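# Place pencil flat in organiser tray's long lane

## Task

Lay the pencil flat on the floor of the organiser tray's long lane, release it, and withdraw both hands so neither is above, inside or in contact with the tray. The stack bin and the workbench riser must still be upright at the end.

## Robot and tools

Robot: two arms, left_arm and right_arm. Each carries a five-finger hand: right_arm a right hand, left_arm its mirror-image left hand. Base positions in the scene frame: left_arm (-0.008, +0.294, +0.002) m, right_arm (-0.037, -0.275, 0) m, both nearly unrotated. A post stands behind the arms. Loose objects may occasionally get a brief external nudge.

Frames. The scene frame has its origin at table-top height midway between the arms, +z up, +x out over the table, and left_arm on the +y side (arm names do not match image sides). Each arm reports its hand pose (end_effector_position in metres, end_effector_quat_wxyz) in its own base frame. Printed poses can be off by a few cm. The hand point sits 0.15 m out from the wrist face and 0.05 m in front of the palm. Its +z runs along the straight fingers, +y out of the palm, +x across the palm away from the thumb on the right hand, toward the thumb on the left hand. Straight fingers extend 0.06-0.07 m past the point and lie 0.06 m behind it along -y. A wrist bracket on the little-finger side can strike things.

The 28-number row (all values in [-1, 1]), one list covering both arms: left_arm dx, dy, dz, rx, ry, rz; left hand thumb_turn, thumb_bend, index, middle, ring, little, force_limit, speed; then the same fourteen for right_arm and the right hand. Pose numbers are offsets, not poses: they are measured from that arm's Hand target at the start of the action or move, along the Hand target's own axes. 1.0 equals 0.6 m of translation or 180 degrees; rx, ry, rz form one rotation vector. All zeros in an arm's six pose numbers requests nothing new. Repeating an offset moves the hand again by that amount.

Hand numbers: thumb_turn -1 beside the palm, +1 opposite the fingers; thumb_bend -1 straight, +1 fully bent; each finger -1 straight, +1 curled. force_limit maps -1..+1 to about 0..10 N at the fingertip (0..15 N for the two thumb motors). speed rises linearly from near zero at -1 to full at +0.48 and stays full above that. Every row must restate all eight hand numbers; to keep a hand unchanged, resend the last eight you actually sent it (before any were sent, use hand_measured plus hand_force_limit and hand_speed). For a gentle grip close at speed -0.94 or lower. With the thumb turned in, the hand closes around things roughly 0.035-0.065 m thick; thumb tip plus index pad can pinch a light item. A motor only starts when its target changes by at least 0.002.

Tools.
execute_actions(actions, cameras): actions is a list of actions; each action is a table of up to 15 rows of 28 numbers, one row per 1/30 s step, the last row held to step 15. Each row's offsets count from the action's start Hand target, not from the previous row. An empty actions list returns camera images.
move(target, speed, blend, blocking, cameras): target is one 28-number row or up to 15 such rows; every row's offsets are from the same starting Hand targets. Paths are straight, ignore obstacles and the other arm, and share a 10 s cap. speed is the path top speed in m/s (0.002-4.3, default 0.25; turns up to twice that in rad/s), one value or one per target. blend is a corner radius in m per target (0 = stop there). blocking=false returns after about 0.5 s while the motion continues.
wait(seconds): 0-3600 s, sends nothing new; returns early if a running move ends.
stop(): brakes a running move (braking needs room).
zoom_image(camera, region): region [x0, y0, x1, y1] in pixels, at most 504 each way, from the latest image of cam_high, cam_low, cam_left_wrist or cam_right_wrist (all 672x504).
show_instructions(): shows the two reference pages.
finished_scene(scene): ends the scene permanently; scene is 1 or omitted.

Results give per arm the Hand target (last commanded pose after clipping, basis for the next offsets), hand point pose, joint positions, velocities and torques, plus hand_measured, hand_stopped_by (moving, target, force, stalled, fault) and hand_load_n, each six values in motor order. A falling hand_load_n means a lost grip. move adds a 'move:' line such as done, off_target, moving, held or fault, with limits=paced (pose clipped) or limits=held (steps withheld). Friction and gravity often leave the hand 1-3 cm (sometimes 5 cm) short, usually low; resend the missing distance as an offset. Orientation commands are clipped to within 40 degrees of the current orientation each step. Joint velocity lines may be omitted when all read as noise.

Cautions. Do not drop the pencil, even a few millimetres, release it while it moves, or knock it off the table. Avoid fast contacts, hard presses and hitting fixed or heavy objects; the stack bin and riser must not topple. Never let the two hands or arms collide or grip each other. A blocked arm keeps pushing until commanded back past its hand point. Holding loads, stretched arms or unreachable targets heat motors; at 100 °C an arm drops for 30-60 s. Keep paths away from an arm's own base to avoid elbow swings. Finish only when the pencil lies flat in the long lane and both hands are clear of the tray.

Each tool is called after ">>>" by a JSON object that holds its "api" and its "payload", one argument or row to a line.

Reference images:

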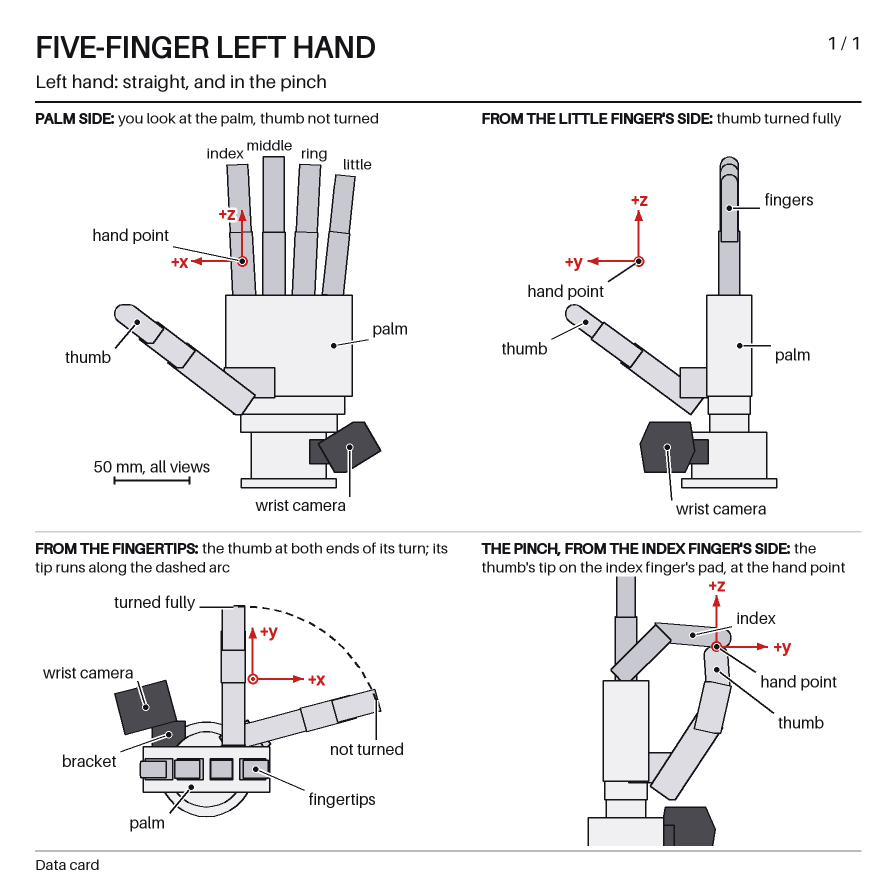

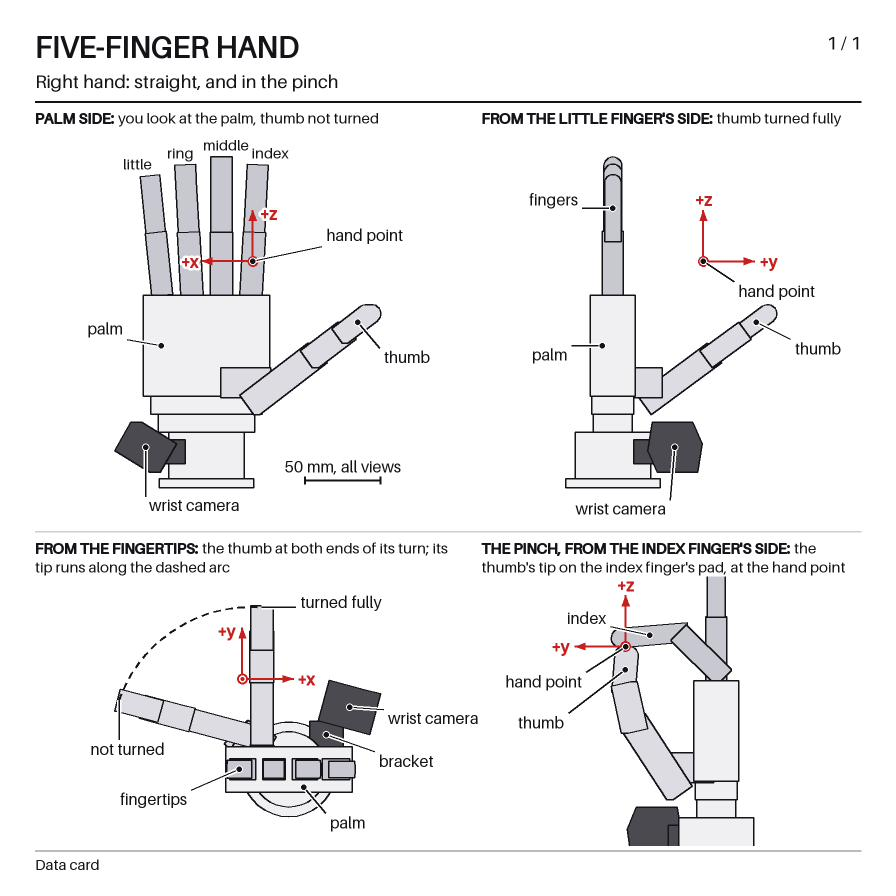

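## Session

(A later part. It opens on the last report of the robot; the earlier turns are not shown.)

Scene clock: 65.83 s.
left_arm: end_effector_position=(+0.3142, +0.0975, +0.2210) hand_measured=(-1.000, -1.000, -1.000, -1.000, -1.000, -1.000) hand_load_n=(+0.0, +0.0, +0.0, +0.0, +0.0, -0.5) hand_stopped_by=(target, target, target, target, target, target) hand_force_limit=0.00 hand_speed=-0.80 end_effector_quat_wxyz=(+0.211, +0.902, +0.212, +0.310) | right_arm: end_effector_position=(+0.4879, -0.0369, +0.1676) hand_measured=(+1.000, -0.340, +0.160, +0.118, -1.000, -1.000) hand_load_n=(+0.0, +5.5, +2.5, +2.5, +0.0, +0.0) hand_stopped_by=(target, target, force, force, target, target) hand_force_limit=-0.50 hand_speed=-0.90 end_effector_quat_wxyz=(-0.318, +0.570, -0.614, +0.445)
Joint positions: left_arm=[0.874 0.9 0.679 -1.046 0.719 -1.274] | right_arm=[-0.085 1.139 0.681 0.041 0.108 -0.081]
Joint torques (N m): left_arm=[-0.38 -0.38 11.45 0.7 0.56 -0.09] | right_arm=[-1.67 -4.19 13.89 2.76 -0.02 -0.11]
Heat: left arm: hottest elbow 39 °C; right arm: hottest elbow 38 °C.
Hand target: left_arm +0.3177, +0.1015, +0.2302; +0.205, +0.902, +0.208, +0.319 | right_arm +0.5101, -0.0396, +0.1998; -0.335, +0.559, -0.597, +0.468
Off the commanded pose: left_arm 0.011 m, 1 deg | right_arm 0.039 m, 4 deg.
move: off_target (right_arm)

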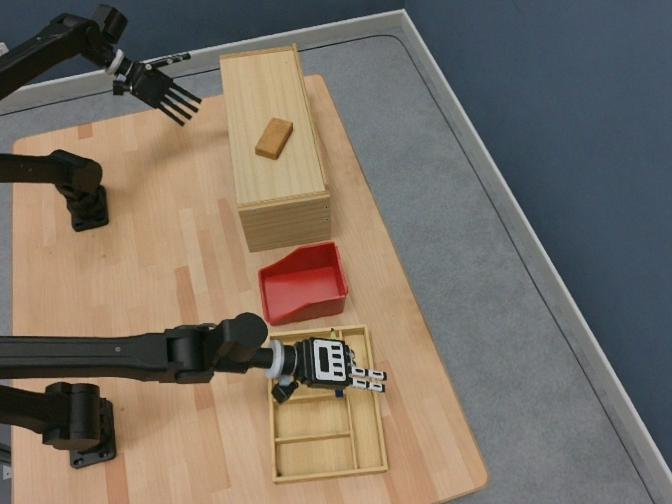

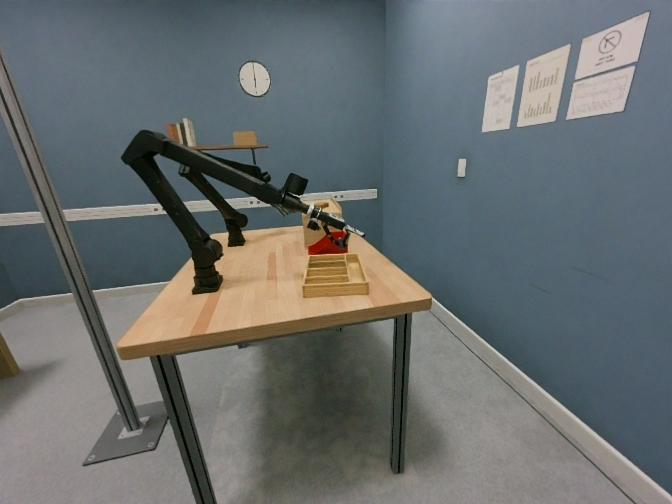

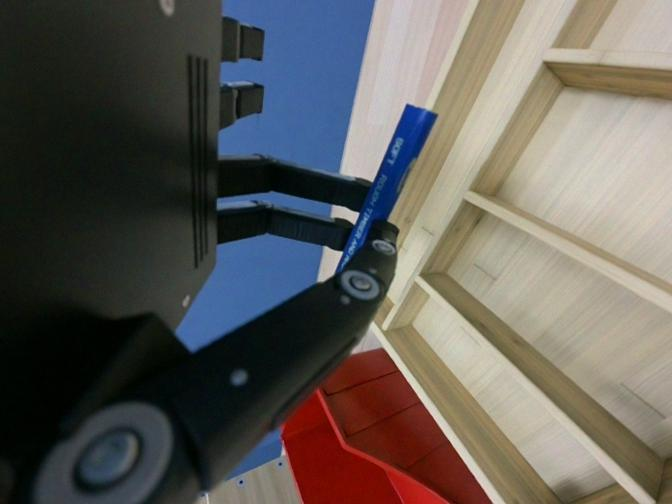

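>>> {"api": "move", "payload": {
  "target": [0,0,0,0,0,0,-1,-1,-1,-1,-1,-1,0,-0.8,0.0217,0.0417,0.09,0.0248,0.0043,-0.0099,1,-0.34,0.3,0.3,-1,-1,-0.5,-0.9],
  "speed": 0.1,
  "cameras": ["cam_high","cam_low","cam_right_wrist"]
}}

>>> {"api": "zoom_image", "payload": {
  "camera": "cam_high",
  "region": [280, 310, 420, 450]
}}

>>> {"api": "zoom_image", "payload": {
  "camera": "cam_low",
  "region": [290, 210, 390, 310]
}}

Scene clock: 68.30 s.
left_arm: end_effector_position=(+0.3142, +0.0975, +0.2210) hand_measured=(-1.000, -1.000, -1.000, -1.000, -1.000, -1.000) hand_load_n=(+0.0, +0.0, +0.0, +0.0, +0.0, +0.0) hand_stopped_by=(target, target, target, target, target, target) hand_force_limit=0.00 hand_speed=-0.80 end_effector_quat_wxyz=(+0.211, +0.902, +0.212, +0.310) | right_arm: end_effector_position=(+0.5346, -0.0578, +0.1416) hand_measured=(+1.000, -0.340, +0.160, +0.118, -1.000, -1.000) hand_load_n=(+0.0, +5.0, +3.0, +2.5, +0.0, +0.0) hand_stopped_by=(target, target, force, force, target, target) hand_force_limit=-0.50 hand_speed=-0.90 end_effector_quat_wxyz=(-0.337, +0.560, -0.583, +0.482)
Joint positions: left_arm=[0.874 0.9 0.679 -1.046 0.719 -1.274] | right_arm=[-0.124 1.324 0.681 0.33 0.068 -0.132]
Joint torques (N m): left_arm=[-0.5 -0.21 11.41 0.77 0.53 -0.11] | right_arm=[-2.2 -5.71 11.23 2.88 -0.05 -0.09]
Heat: left arm: hottest elbow 39 °C; right arm: hottest elbow 38 °C.
Hand target: left_arm +0.3177, +0.1015, +0.2302; +0.205, +0.902, +0.208, +0.319 | right_arm +0.5492, -0.0640, +0.1599; -0.345, +0.551, -0.572, +0.500
Off the commanded pose: left_arm 0.011 m, 1 deg | right_arm 0.024 m, 3 deg.
move: off_target (right_arm)

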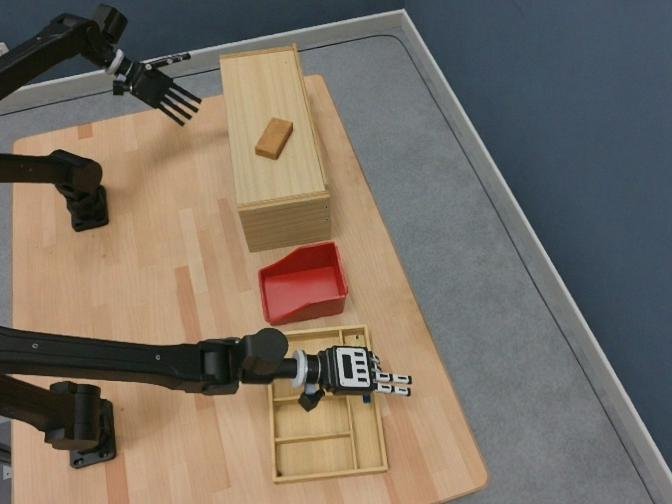

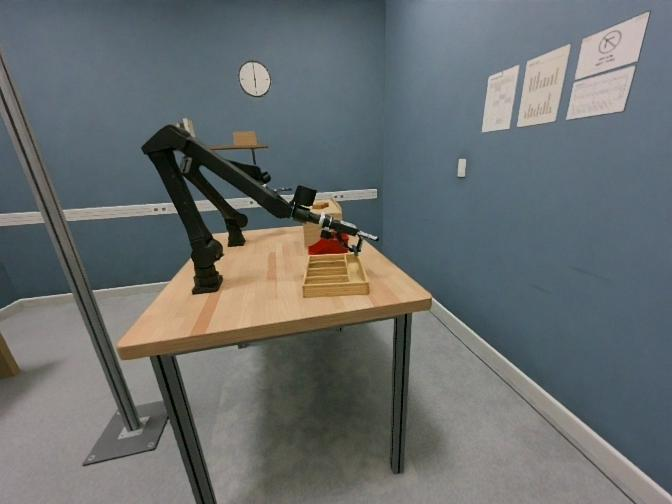

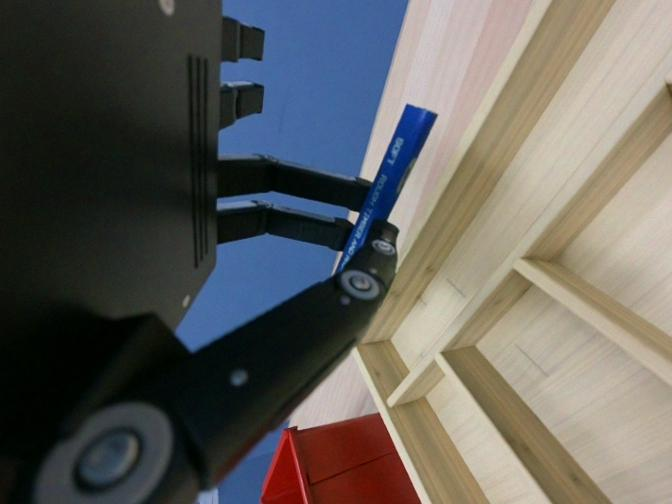

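Scaled by 3.600.

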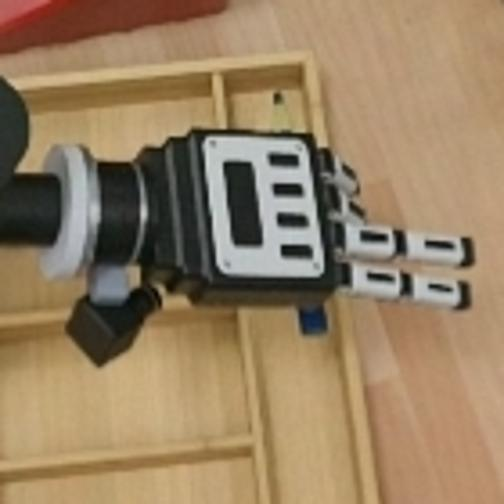

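Scaled by 5.040.

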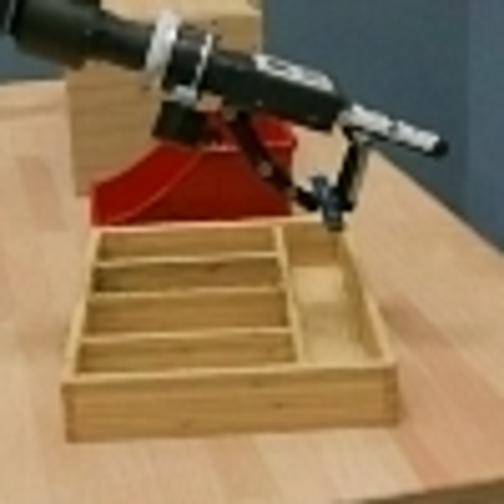

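>>> {"api": "move", "payload": {
  "target": [0,0,0,0,0,0,-1,-1,-1,-1,-1,-1,0,-0.8,0.0177,0.0522,0.012,0,0,0,1,-0.34,0.3,0.3,-1,-1,-0.5,-0.9],
  "speed": 0.06,
  "cameras": ["cam_high","cam_low","cam_right_wrist"]
}}

>>> {"api": "zoom_image", "payload": {
  "camera": "cam_high",
  "region": [290, 320, 410, 440]
}}

>>> {"api": "zoom_image", "payload": {
  "camera": "cam_low",
  "region": [290, 210, 390, 310]
}}

Scene clock: 70.27 s.
left_arm: end_effector_position=(+0.3142, +0.0975, +0.2210) hand_measured=(-1.000, -1.000, -1.000, -1.000, -1.000, -1.000) hand_load_n=(+0.0, -0.5, +0.0, +0.0, +0.0, +0.0) hand_stopped_by=(target, target, target, target, target, target) hand_force_limit=0.00 hand_speed=-0.80 end_effector_quat_wxyz=(+0.211, +0.902, +0.212, +0.310) | right_arm: end_effector_position=(+0.5443, -0.0745, +0.1314) hand_measured=(+1.000, -0.340, +0.160, +0.118, -1.000, -1.000) hand_load_n=(+0.0, +5.5, +3.0, +2.0, +0.0, +0.0) hand_stopped_by=(target, target, force, force, target, target) hand_force_limit=-0.50 hand_speed=-0.90 end_effector_quat_wxyz=(-0.347, +0.552, -0.576, +0.494)
Joint positions: left_arm=[0.874 0.9 0.679 -1.046 0.719 -1.274] | right_arm=[-0.165 1.384 0.674 0.434 0.028 -0.143]
Joint torques (N m): left_arm=[-0.5 -0.44 11.47 0.73 0.54 -0.11] | right_arm=[-2.14 -5.89 7.91 2.84 -0.07 -0.08]
Heat: left arm: hottest elbow 39 °C; right arm: hottest elbow 38 °C.
Hand target: left_arm +0.3177, +0.1015, +0.2302; +0.205, +0.902, +0.208, +0.319 | right_arm +0.5453, -0.0791, +0.1296; -0.345, +0.551, -0.572, +0.500
Off the commanded pose: left_arm 0.011 m, 1 deg | right_arm 0.005 m, 1 deg.
move: done

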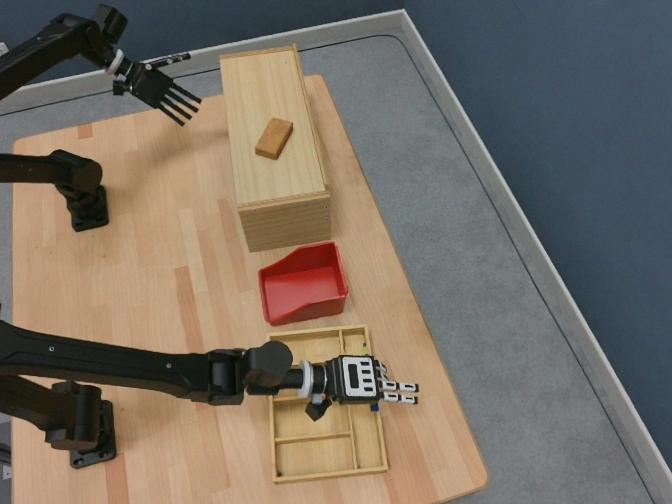

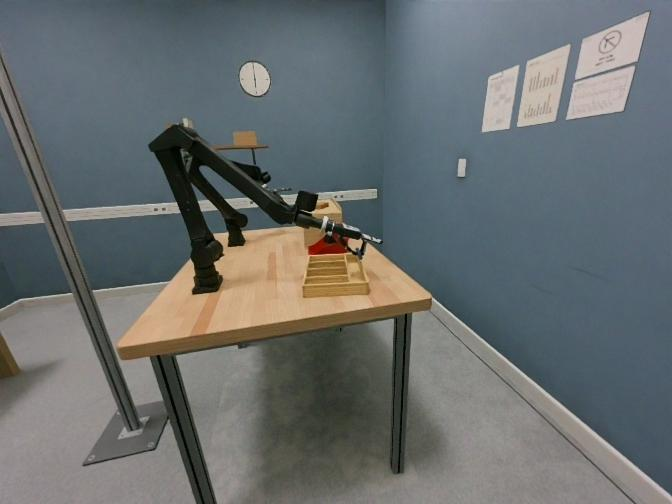

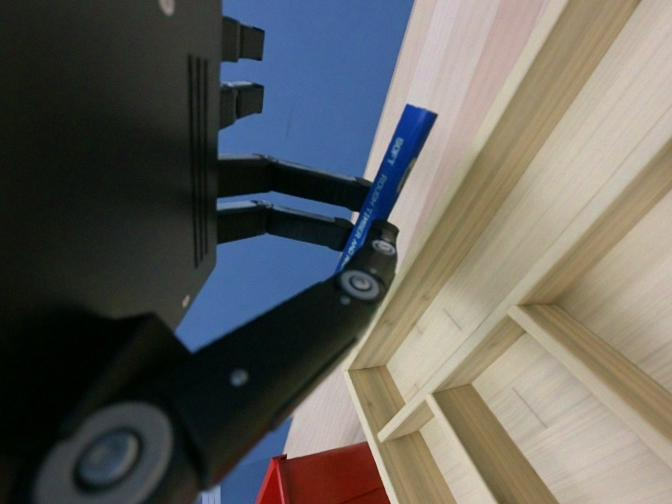

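Scaled by 4.200.

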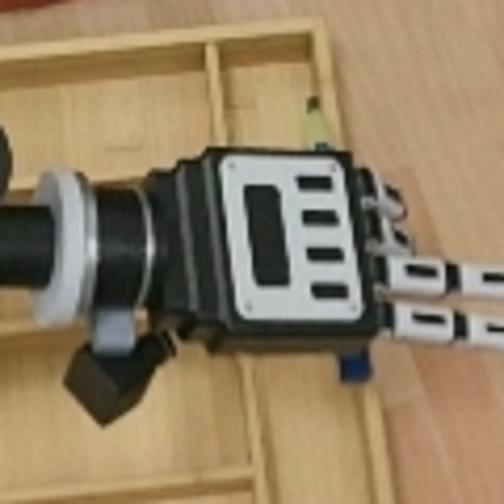

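Scaled by 5.040.

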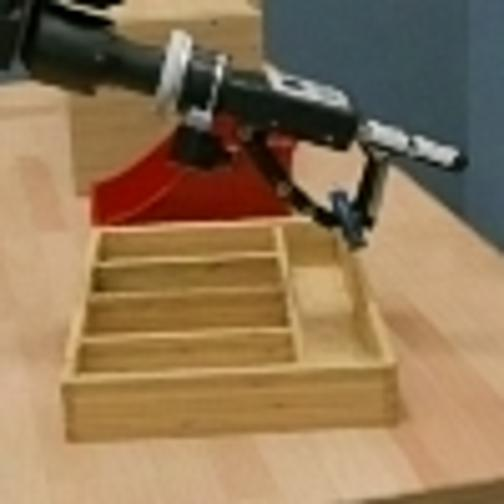

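>>> {"api": "move", "payload": {
  "target": [0,0,0,0,0,0,-1,-1,-1,-1,-1,-1,0,-0.8,-0.002,0.047,-0.0135,0,0,0,1,-0.34,0.3,0.3,-1,-1,-0.5,-0.9],
  "speed": 0.06,
  "cameras": ["cam_high","cam_low","cam_right_wrist"]
}}

>>> {"api": "zoom_image", "payload": {
  "camera": "cam_high",
  "region": [290, 320, 410, 440]
}}

>>> {"api": "zoom_image", "payload": {
  "camera": "cam_low",
  "region": [290, 210, 390, 310]
}}

Scene clock: 71.73 s.
left_arm: end_effector_position=(+0.3142, +0.0975, +0.2210) hand_measured=(-1.000, -1.000, -1.000, -1.000, -1.000, -1.000) hand_load_n=(+0.0, +0.0, +0.0, +0.0, +0.0, +0.0) hand_stopped_by=(target, target, target, target, target, target) hand_force_limit=0.00 hand_speed=-0.80 end_effector_quat_wxyz=(+0.211, +0.902, +0.212, +0.310) | right_arm: end_effector_position=(+0.5289, -0.0746, +0.1059) hand_measured=(+1.000, -0.340, +0.160, +0.118, -1.000, -1.000) hand_load_n=(+0.0, +5.5, +3.0, +2.5, +0.0, +0.0) hand_stopped_by=(target, target, force, force, target, target) hand_force_limit=-0.50 hand_speed=-0.90 end_effector_quat_wxyz=(-0.347, +0.552, -0.576, +0.493)
Joint positions: left_arm=[0.874 0.9 0.679 -1.046 0.719 -1.274] | right_arm=[-0.173 1.407 0.606 0.524 0.02 -0.145]
Joint torques (N m): left_arm=[-0.44 -0.26 11.48 0.7 0.56 -0.11] | right_arm=[-2.2 -5.66 7.43 2.86 -0.07 -0.09]
Heat: left arm: hottest elbow 39 °C; right arm: hottest elbow 38 °C.
Hand target: left_arm +0.3177, +0.1015, +0.2302; +0.205, +0.902, +0.208, +0.319 | right_arm +0.5298, -0.0795, +0.1048; -0.345, +0.551, -0.572, +0.500
Off the commanded pose: left_arm 0.011 m, 1 deg | right_arm 0.005 m, 1 deg.
move: done

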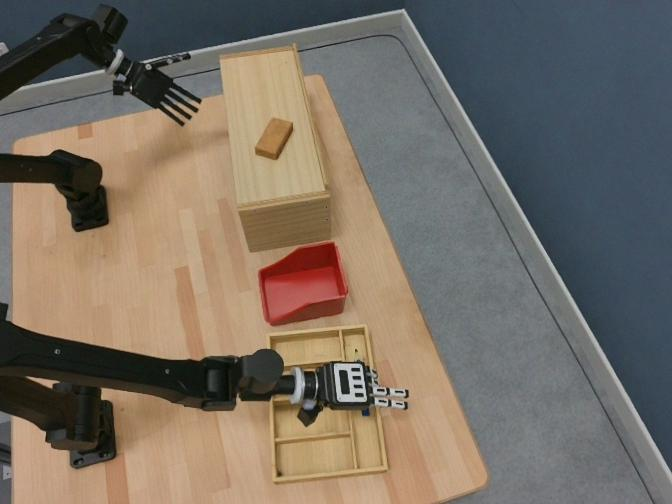

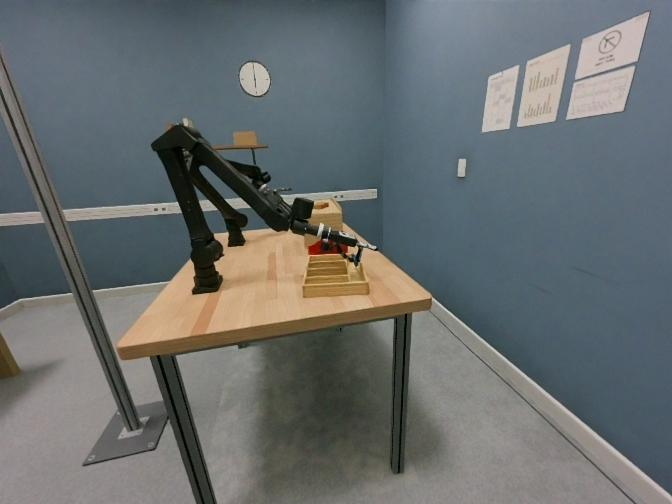

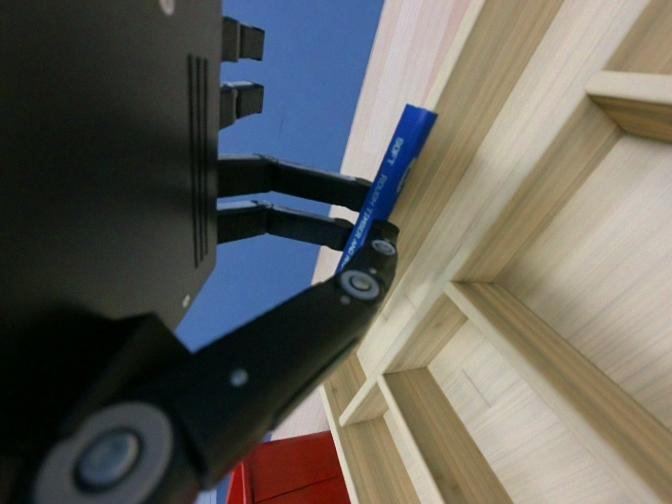

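Scaled by 4.200.

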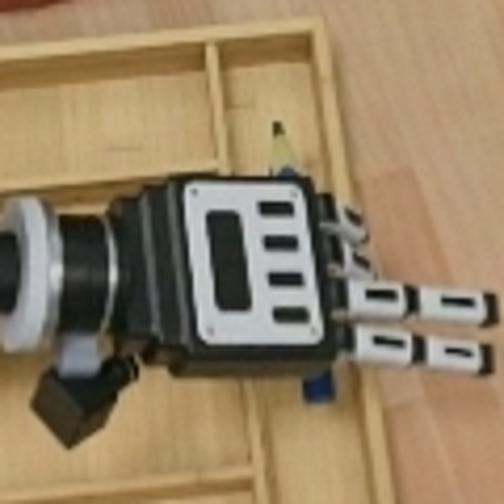

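Scaled by 5.040.

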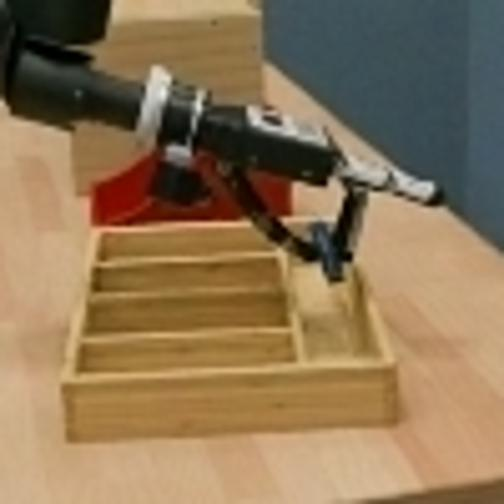

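>>> {"api": "move", "payload": {
  "target": [0,0,0,0,0,0,-1,-1,-1,-1,-1,-1,0,-0.8,-0.0036,0.0222,0.0061,-0.0013,0.0079,0.0022,1,-0.34,0.3,0.3,-1,-1,-0.5,-0.9],
  "speed": 0.05,
  "cameras": ["cam_high","cam_low","cam_right_wrist"]
}}

>>> {"api": "zoom_image", "payload": {
  "camera": "cam_high",
  "region": [320, 330, 400, 440]
}}

>>> {"api": "zoom_image", "payload": {
  "camera": "cam_low",
  "region": [330, 235, 380, 300]
}}

>>> {"api": "zoom_image", "payload": {
  "camera": "cam_right_wrist",
  "region": [300, 60, 540, 360]
}}

Scene clock: 73.27 s.
left_arm: end_effector_position=(+0.3142, +0.0975, +0.2210) hand_measured=(-1.000, -1.000, -1.000, -1.000, -1.000, -1.000) hand_load_n=(+0.0, +0.0, +0.0, +0.0, +0.0, +0.0) hand_stopped_by=(target, target, target, target, target, target) hand_force_limit=0.00 hand_speed=-0.80 end_effector_quat_wxyz=(+0.211, +0.902, +0.212, +0.310) | right_arm: end_effector_position=(+0.5280, -0.0808, +0.0906) hand_measured=(+1.000, -0.340, +0.160, +0.118, -1.000, -1.000) hand_load_n=(+0.0, +5.5, +3.0, +2.5, +0.0, +0.0) hand_stopped_by=(target, target, force, force, target, target) hand_force_limit=-0.50 hand_speed=-0.90 end_effector_quat_wxyz=(-0.336, +0.545, -0.583, +0.500)
Joint positions: left_arm=[0.874 0.9 0.679 -1.046 0.719 -1.274] | right_arm=[-0.173 1.447 0.591 0.577 0.052 -0.145]
Joint torques (N m): left_arm=[-0.56 -0.44 11.47 0.75 0.54 -0.1] | right_arm=[-1.26 -6.01 7.12 2.86 0.15 0.01]
Heat: left arm: hottest elbow 39 °C; right arm: hottest elbow 38 °C.
Hand target: left_arm +0.3177, +0.1015, +0.2302; +0.205, +0.902, +0.208, +0.319 | right_arm +0.5299, -0.0795, +0.0908; -0.339, +0.544, -0.579, +0.504
Off the commanded pose: left_arm 0.011 m, 1 deg | right_arm 0.002 m, 1 deg.
move: done

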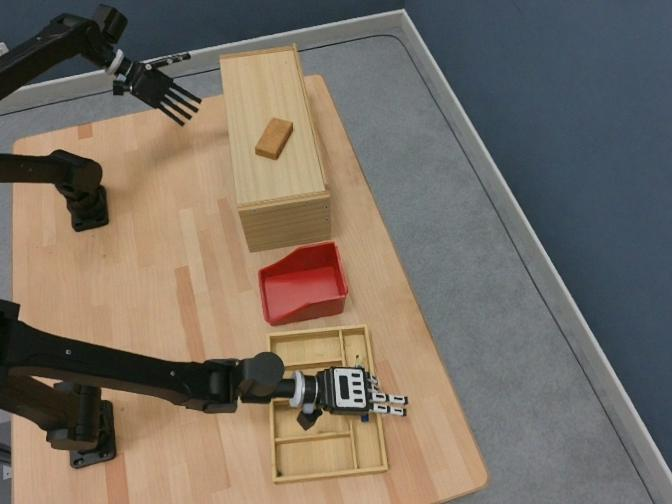

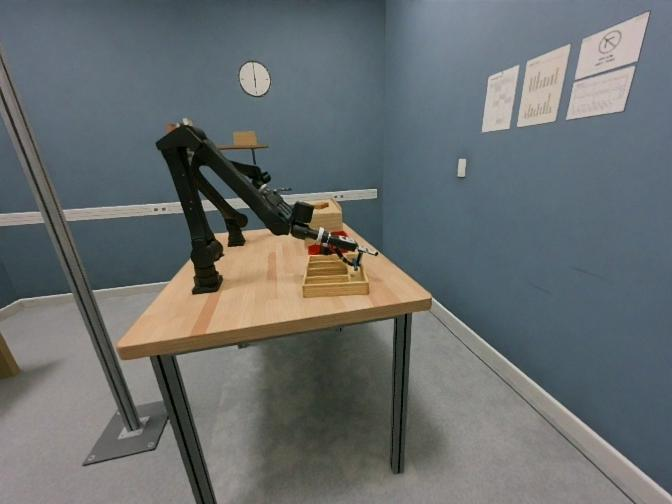

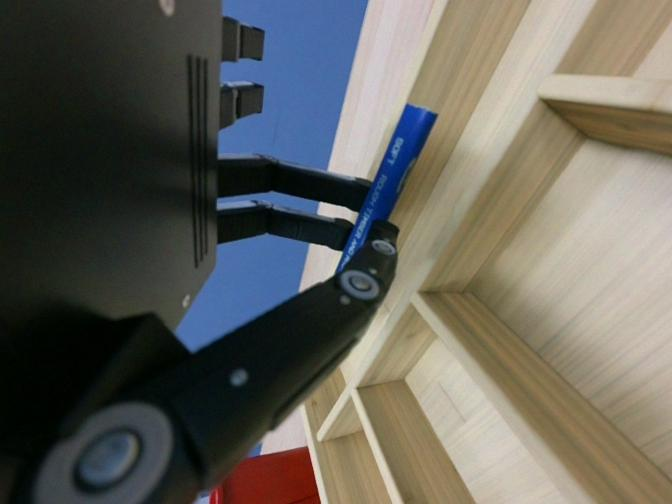

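Scaled by 4.582.

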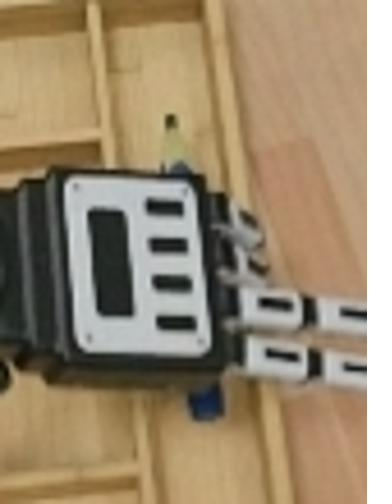

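Scaled by 7.754.

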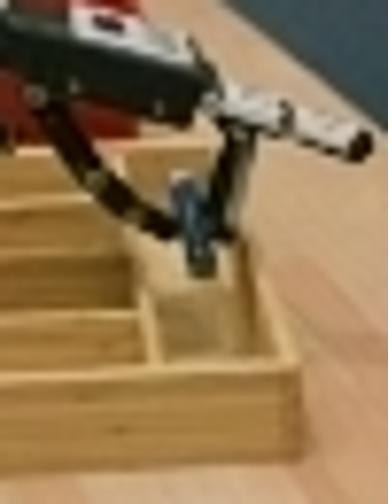

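Scaled by 1.680.

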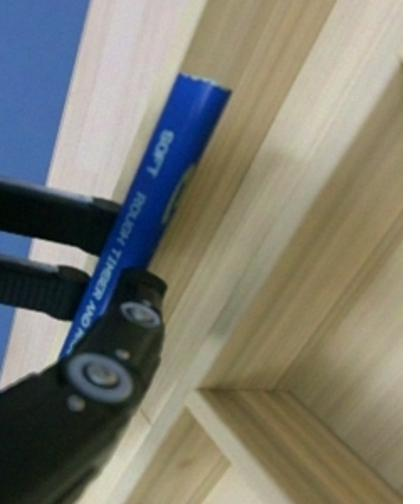

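>>> {"api": "move", "payload": {
  "target": [0,0,0,0,0,0,-1,-1,-1,-1,-1,-1,0,-0.8,-0.0032,0.0191,0.0052,0,0,0,1,-0.34,0.3,0.3,-1,-1,-0.5,-0.9],
  "speed": 0.04,
  "cameras": ["cam_high","cam_low","cam_right_wrist"]
}}

>>> {"api": "zoom_image", "payload": {
  "camera": "cam_high",
  "region": [320, 330, 400, 440]
}}

>>> {"api": "zoom_image", "payload": {
  "camera": "cam_low",
  "region": [330, 235, 380, 300]
}}

>>> {"api": "zoom_image", "payload": {
  "camera": "cam_right_wrist",
  "region": [300, 60, 540, 360]
}}

Scene clock: 74.50 s.
left_arm: end_effector_position=(+0.3142, +0.0975, +0.2210) hand_measured=(-1.000, -1.000, -1.000, -1.000, -1.000, -1.000) hand_load_n=(+0.0, -0.5, +0.0, +0.0, +0.0, +0.0) hand_stopped_by=(target, target, target, target, target, target) hand_force_limit=0.00 hand_speed=-0.80 end_effector_quat_wxyz=(+0.211, +0.902, +0.212, +0.310) | right_arm: end_effector_position=(+0.5284, -0.0808, +0.0793) hand_measured=(+1.000, -0.340, +0.160, +0.118, -1.000, -1.000) hand_load_n=(+0.0, +5.0, +3.0, +2.5, +0.0, +0.0) hand_stopped_by=(target, target, force, force, target, target) hand_force_limit=-0.50 hand_speed=-0.90 end_effector_quat_wxyz=(-0.336, +0.545, -0.583, +0.500)
Joint positions: left_arm=[0.874 0.9 0.679 -1.046 0.719 -1.274] | right_arm=[-0.173 1.481 0.581 0.622 0.052 -0.145]
Joint torques (N m): left_arm=[-0.56 -0.5 11.47 0.7 0.55 -0.11] | right_arm=[-1.26 -6.12 6.76 2.89 0.15 0.01]
Heat: left arm: hottest elbow 39 °C; right arm: hottest elbow 38 °C.
Hand target: left_arm +0.3177, +0.1015, +0.2302; +0.205, +0.902, +0.208, +0.319 | right_arm +0.5299, -0.0795, +0.0789; -0.339, +0.544, -0.579, +0.504
Off the commanded pose: left_arm 0.011 m, 1 deg | right_arm 0.002 m, 1 deg.
move: done

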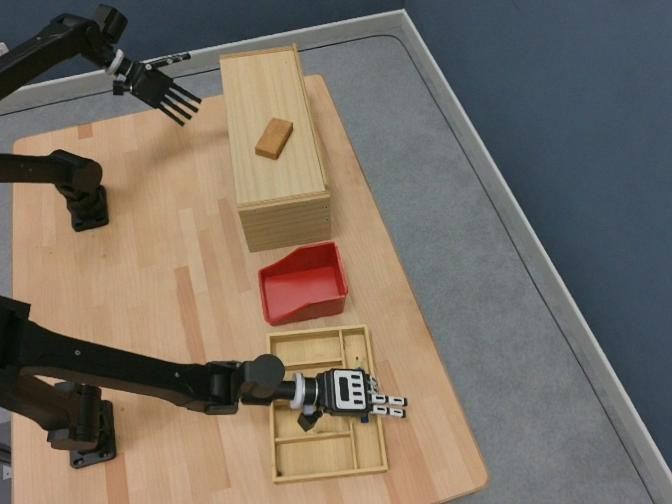

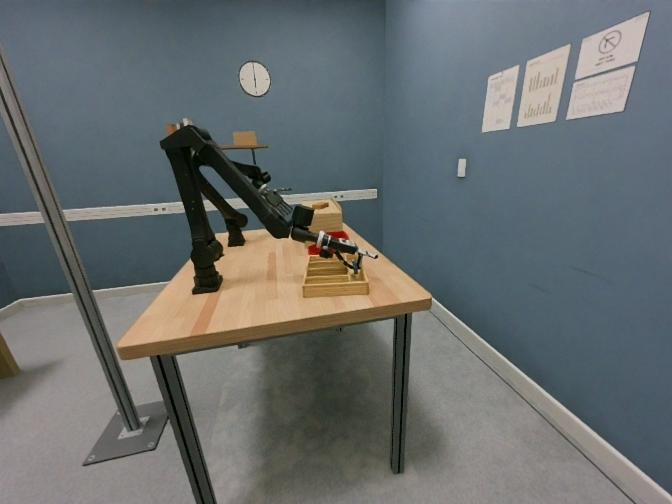

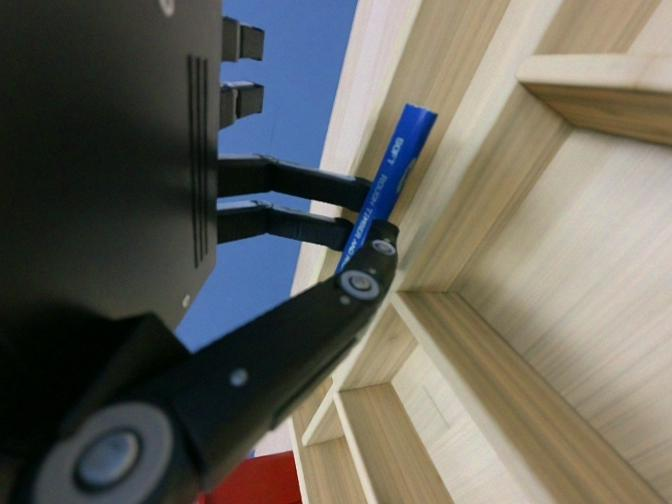

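Scaled by 4.582.

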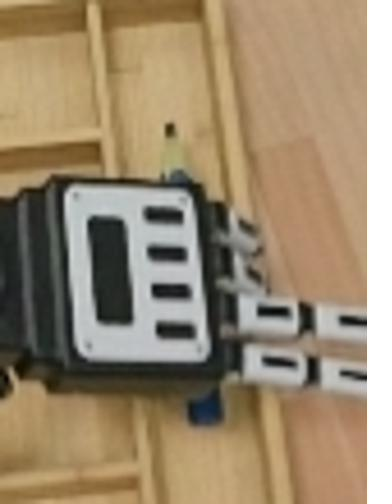

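Scaled by 7.754.

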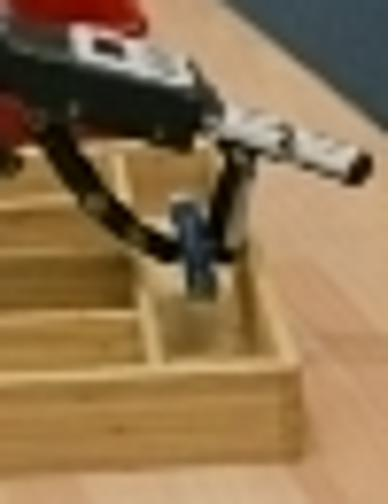

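Scaled by 1.680.

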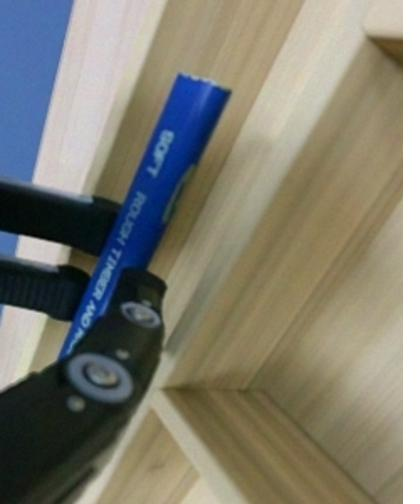

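>>> {"api": "move", "payload": {
  "target": [0,0,0,0,0,0,-1,-1,-1,-1,-1,-1,0,-0.8,-0.001,0.0064,0.0017,0,0,0,1,-0.34,0.3,0.3,-1,-1,-0.5,-0.9],
  "speed": 0.02,
  "cameras": ["cam_high","cam_low","cam_right_wrist"]
}}

>>> {"api": "zoom_image", "payload": {
  "camera": "cam_low",
  "region": [330, 235, 380, 300]
}}

>>> {"api": "zoom_image", "payload": {
  "camera": "cam_right_wrist",
  "region": [300, 60, 540, 360]
}}

Scene clock: 75.60 s.
left_arm: end_effector_position=(+0.3142, +0.0975, +0.2210) hand_measured=(-1.000, -1.000, -1.000, -1.000, -1.000, -1.000) hand_load_n=(+0.0, +0.0, +0.0, +0.0, +0.0, +0.0) hand_stopped_by=(target, target, target, target, target, target) hand_force_limit=0.00 hand_speed=-0.80 end_effector_quat_wxyz=(+0.211, +0.902, +0.212, +0.310) | right_arm: end_effector_position=(+0.5299, -0.0811, +0.0779) hand_measured=(+1.000, -0.340, +0.160, +0.118, -1.000, -1.000) hand_load_n=(+0.0, +5.0, +3.0, +2.5, +0.0, +0.0) hand_stopped_by=(target, target, force, force, target, target) hand_force_limit=-0.50 hand_speed=-0.90 end_effector_quat_wxyz=(-0.337, +0.544, -0.582, +0.502)
Joint positions: left_arm=[0.874 0.9 0.679 -1.046 0.719 -1.274] | right_arm=[-0.173 1.491 0.581 0.637 0.052 -0.145]
Joint torques (N m): left_arm=[-0.62 -0.56 11.44 0.76 0.55 -0.1] | right_arm=[-1.26 -6.01 6.42 2.85 0.14 0.01]
Heat: left arm: hottest elbow 39 °C; right arm: hottest elbow 37 °C.
Hand target: left_arm +0.3177, +0.1015, +0.2302; +0.205, +0.902, +0.208, +0.319 | right_arm +0.5299, -0.0795, +0.0749; -0.339, +0.544, -0.579, +0.504
Off the commanded pose: left_arm 0.011 m, 1 deg | right_arm 0.003 m, 0 deg.
move: done

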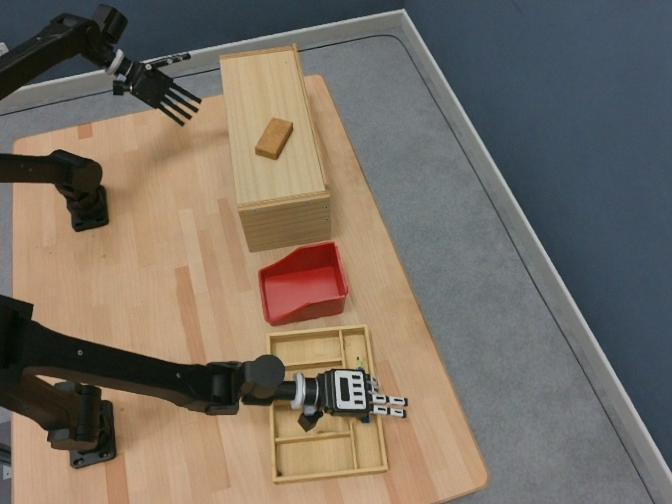

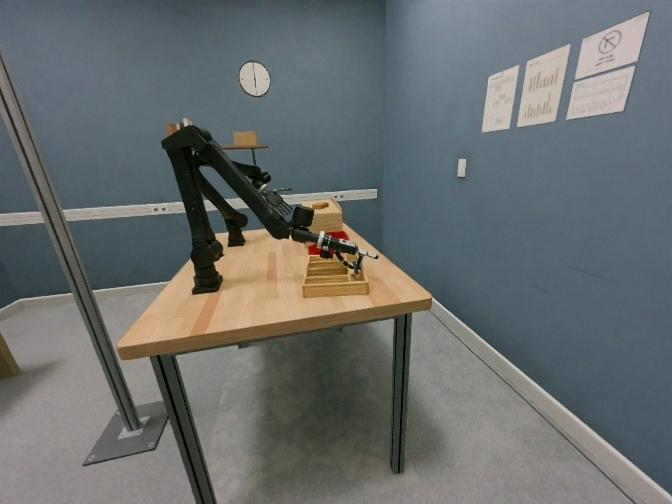

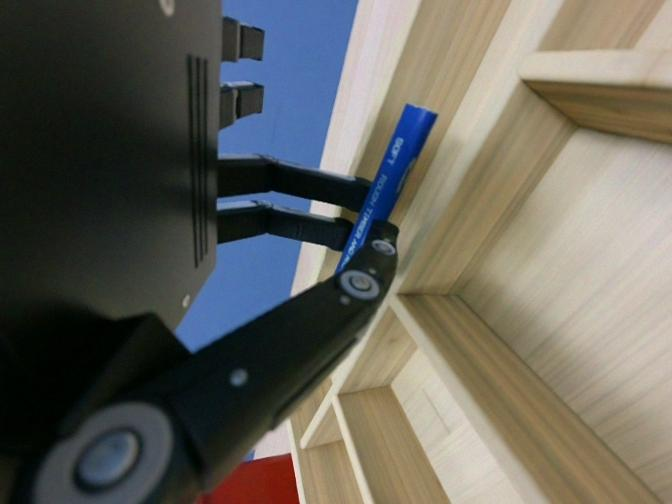

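Scaled by 7.754.

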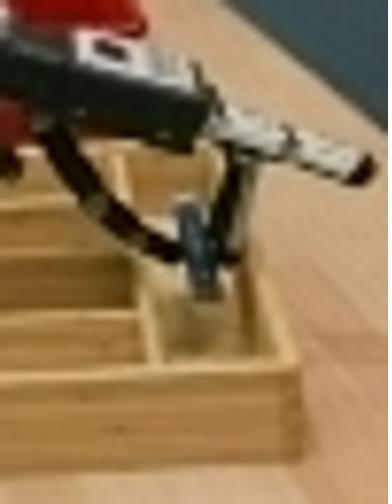

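Scaled by 1.680.

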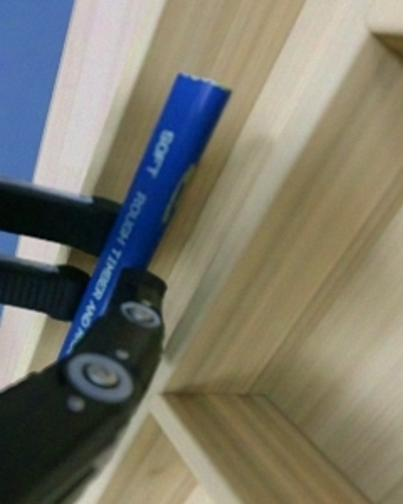

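>>> {"api": "move", "payload": {
  "target": [0,0,0,0,0,0,-1,-1,-1,-1,-1,-1,0,-0.8,0,0,0,0,0,0,1,-0.34,0.05,0.01,-1,-1,-0.5,0.3],
  "speed": 0.02,
  "cameras": ["cam_high","cam_low","cam_right_wrist"]
}}

>>> {"api": "zoom_image", "payload": {
  "camera": "cam_low",
  "region": [330, 235, 380, 300]
}}

>>> {"api": "zoom_image", "payload": {
  "camera": "cam_right_wrist",
  "region": [300, 60, 540, 360]
}}

Scene clock: 79.27 s.
left_arm: end_effector_position=(+0.3142, +0.0975, +0.2210) hand_measured=(-1.000, -1.000, -1.000, -1.000, -1.000, -1.000) hand_load_n=(+0.0, +0.0, +0.0, +0.0, +0.0, +0.0) hand_stopped_by=(target, target, target, target, target, target) hand_force_limit=0.00 hand_speed=-0.80 end_effector_quat_wxyz=(+0.211, +0.902, +0.212, +0.310) | right_arm: end_effector_position=(+0.5287, -0.0809, +0.0766) hand_measured=(+1.000, -0.340, +0.050, +0.010, -1.000, -1.000) hand_load_n=(+0.0, +0.0, +0.0, +0.0, +0.0, +0.0) hand_stopped_by=(target, target, target, target, target, target) hand_force_limit=-0.50 hand_speed=0.30 end_effector_quat_wxyz=(-0.337, +0.544, -0.582, +0.502)
Joint positions: left_arm=[0.874 0.9 0.679 -1.046 0.719 -1.274] | right_arm=[-0.173 1.491 0.577 0.641 0.052 -0.145]
Joint torques (N m): left_arm=[-0.56 -0.32 11.44 0.76 0.54 -0.09] | right_arm=[-1.32 -6.01 6.71 2.74 0.14 0.01]
Heat: left arm: hottest elbow 40 °C; right arm: hottest elbow 37 °C.
Hand target: left_arm +0.3177, +0.1015, +0.2302; +0.205, +0.902, +0.208, +0.319 | right_arm +0.5298, -0.0795, +0.0748; -0.339, +0.544, -0.579, +0.504
Off the commanded pose: left_arm 0.011 m, 1 deg | right_arm 0.003 m, 0 deg.
move: done

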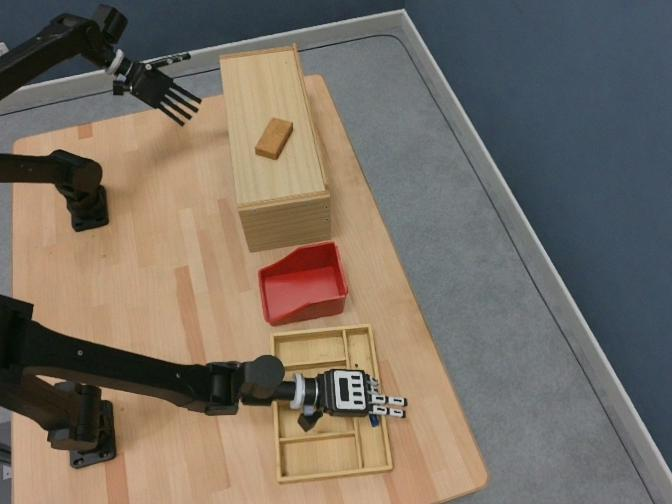

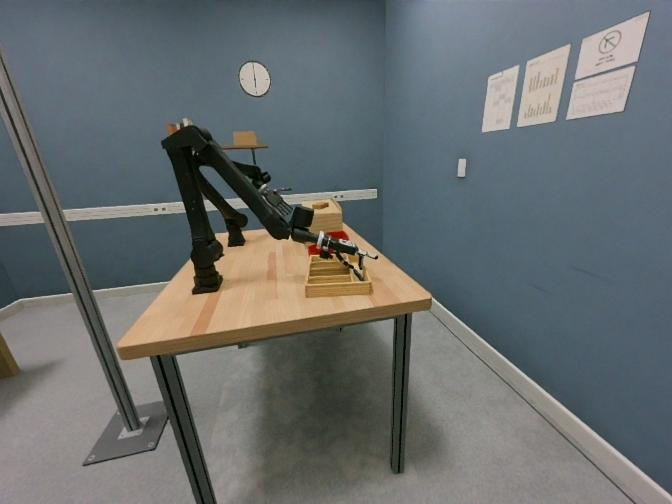

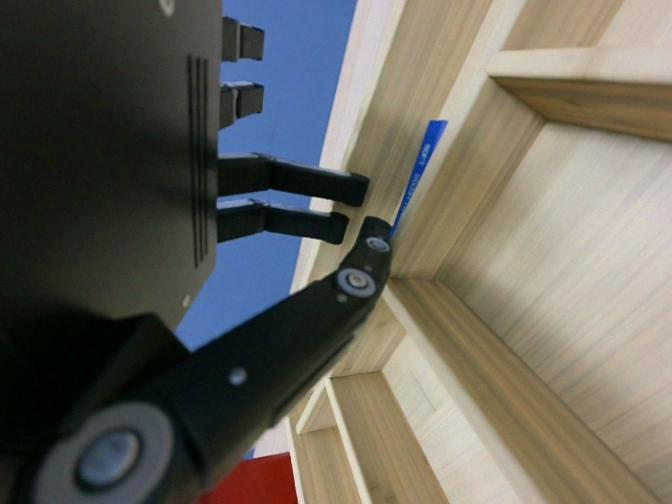

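Scaled by 7.754.

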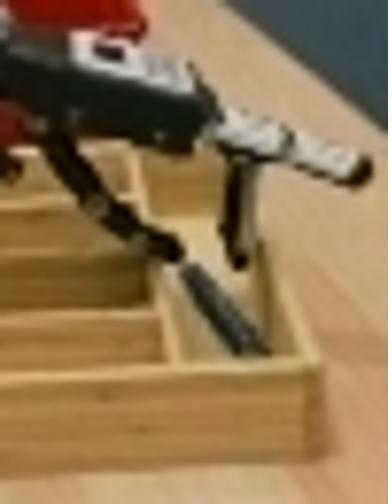

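Scaled by 1.680.

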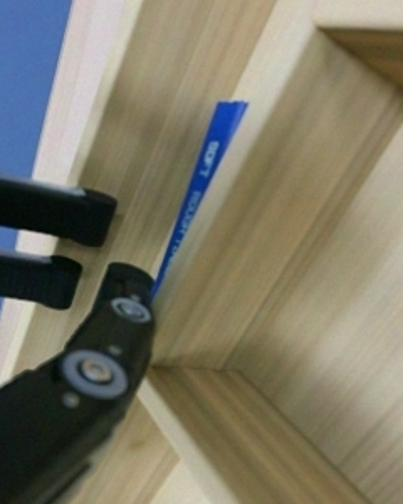

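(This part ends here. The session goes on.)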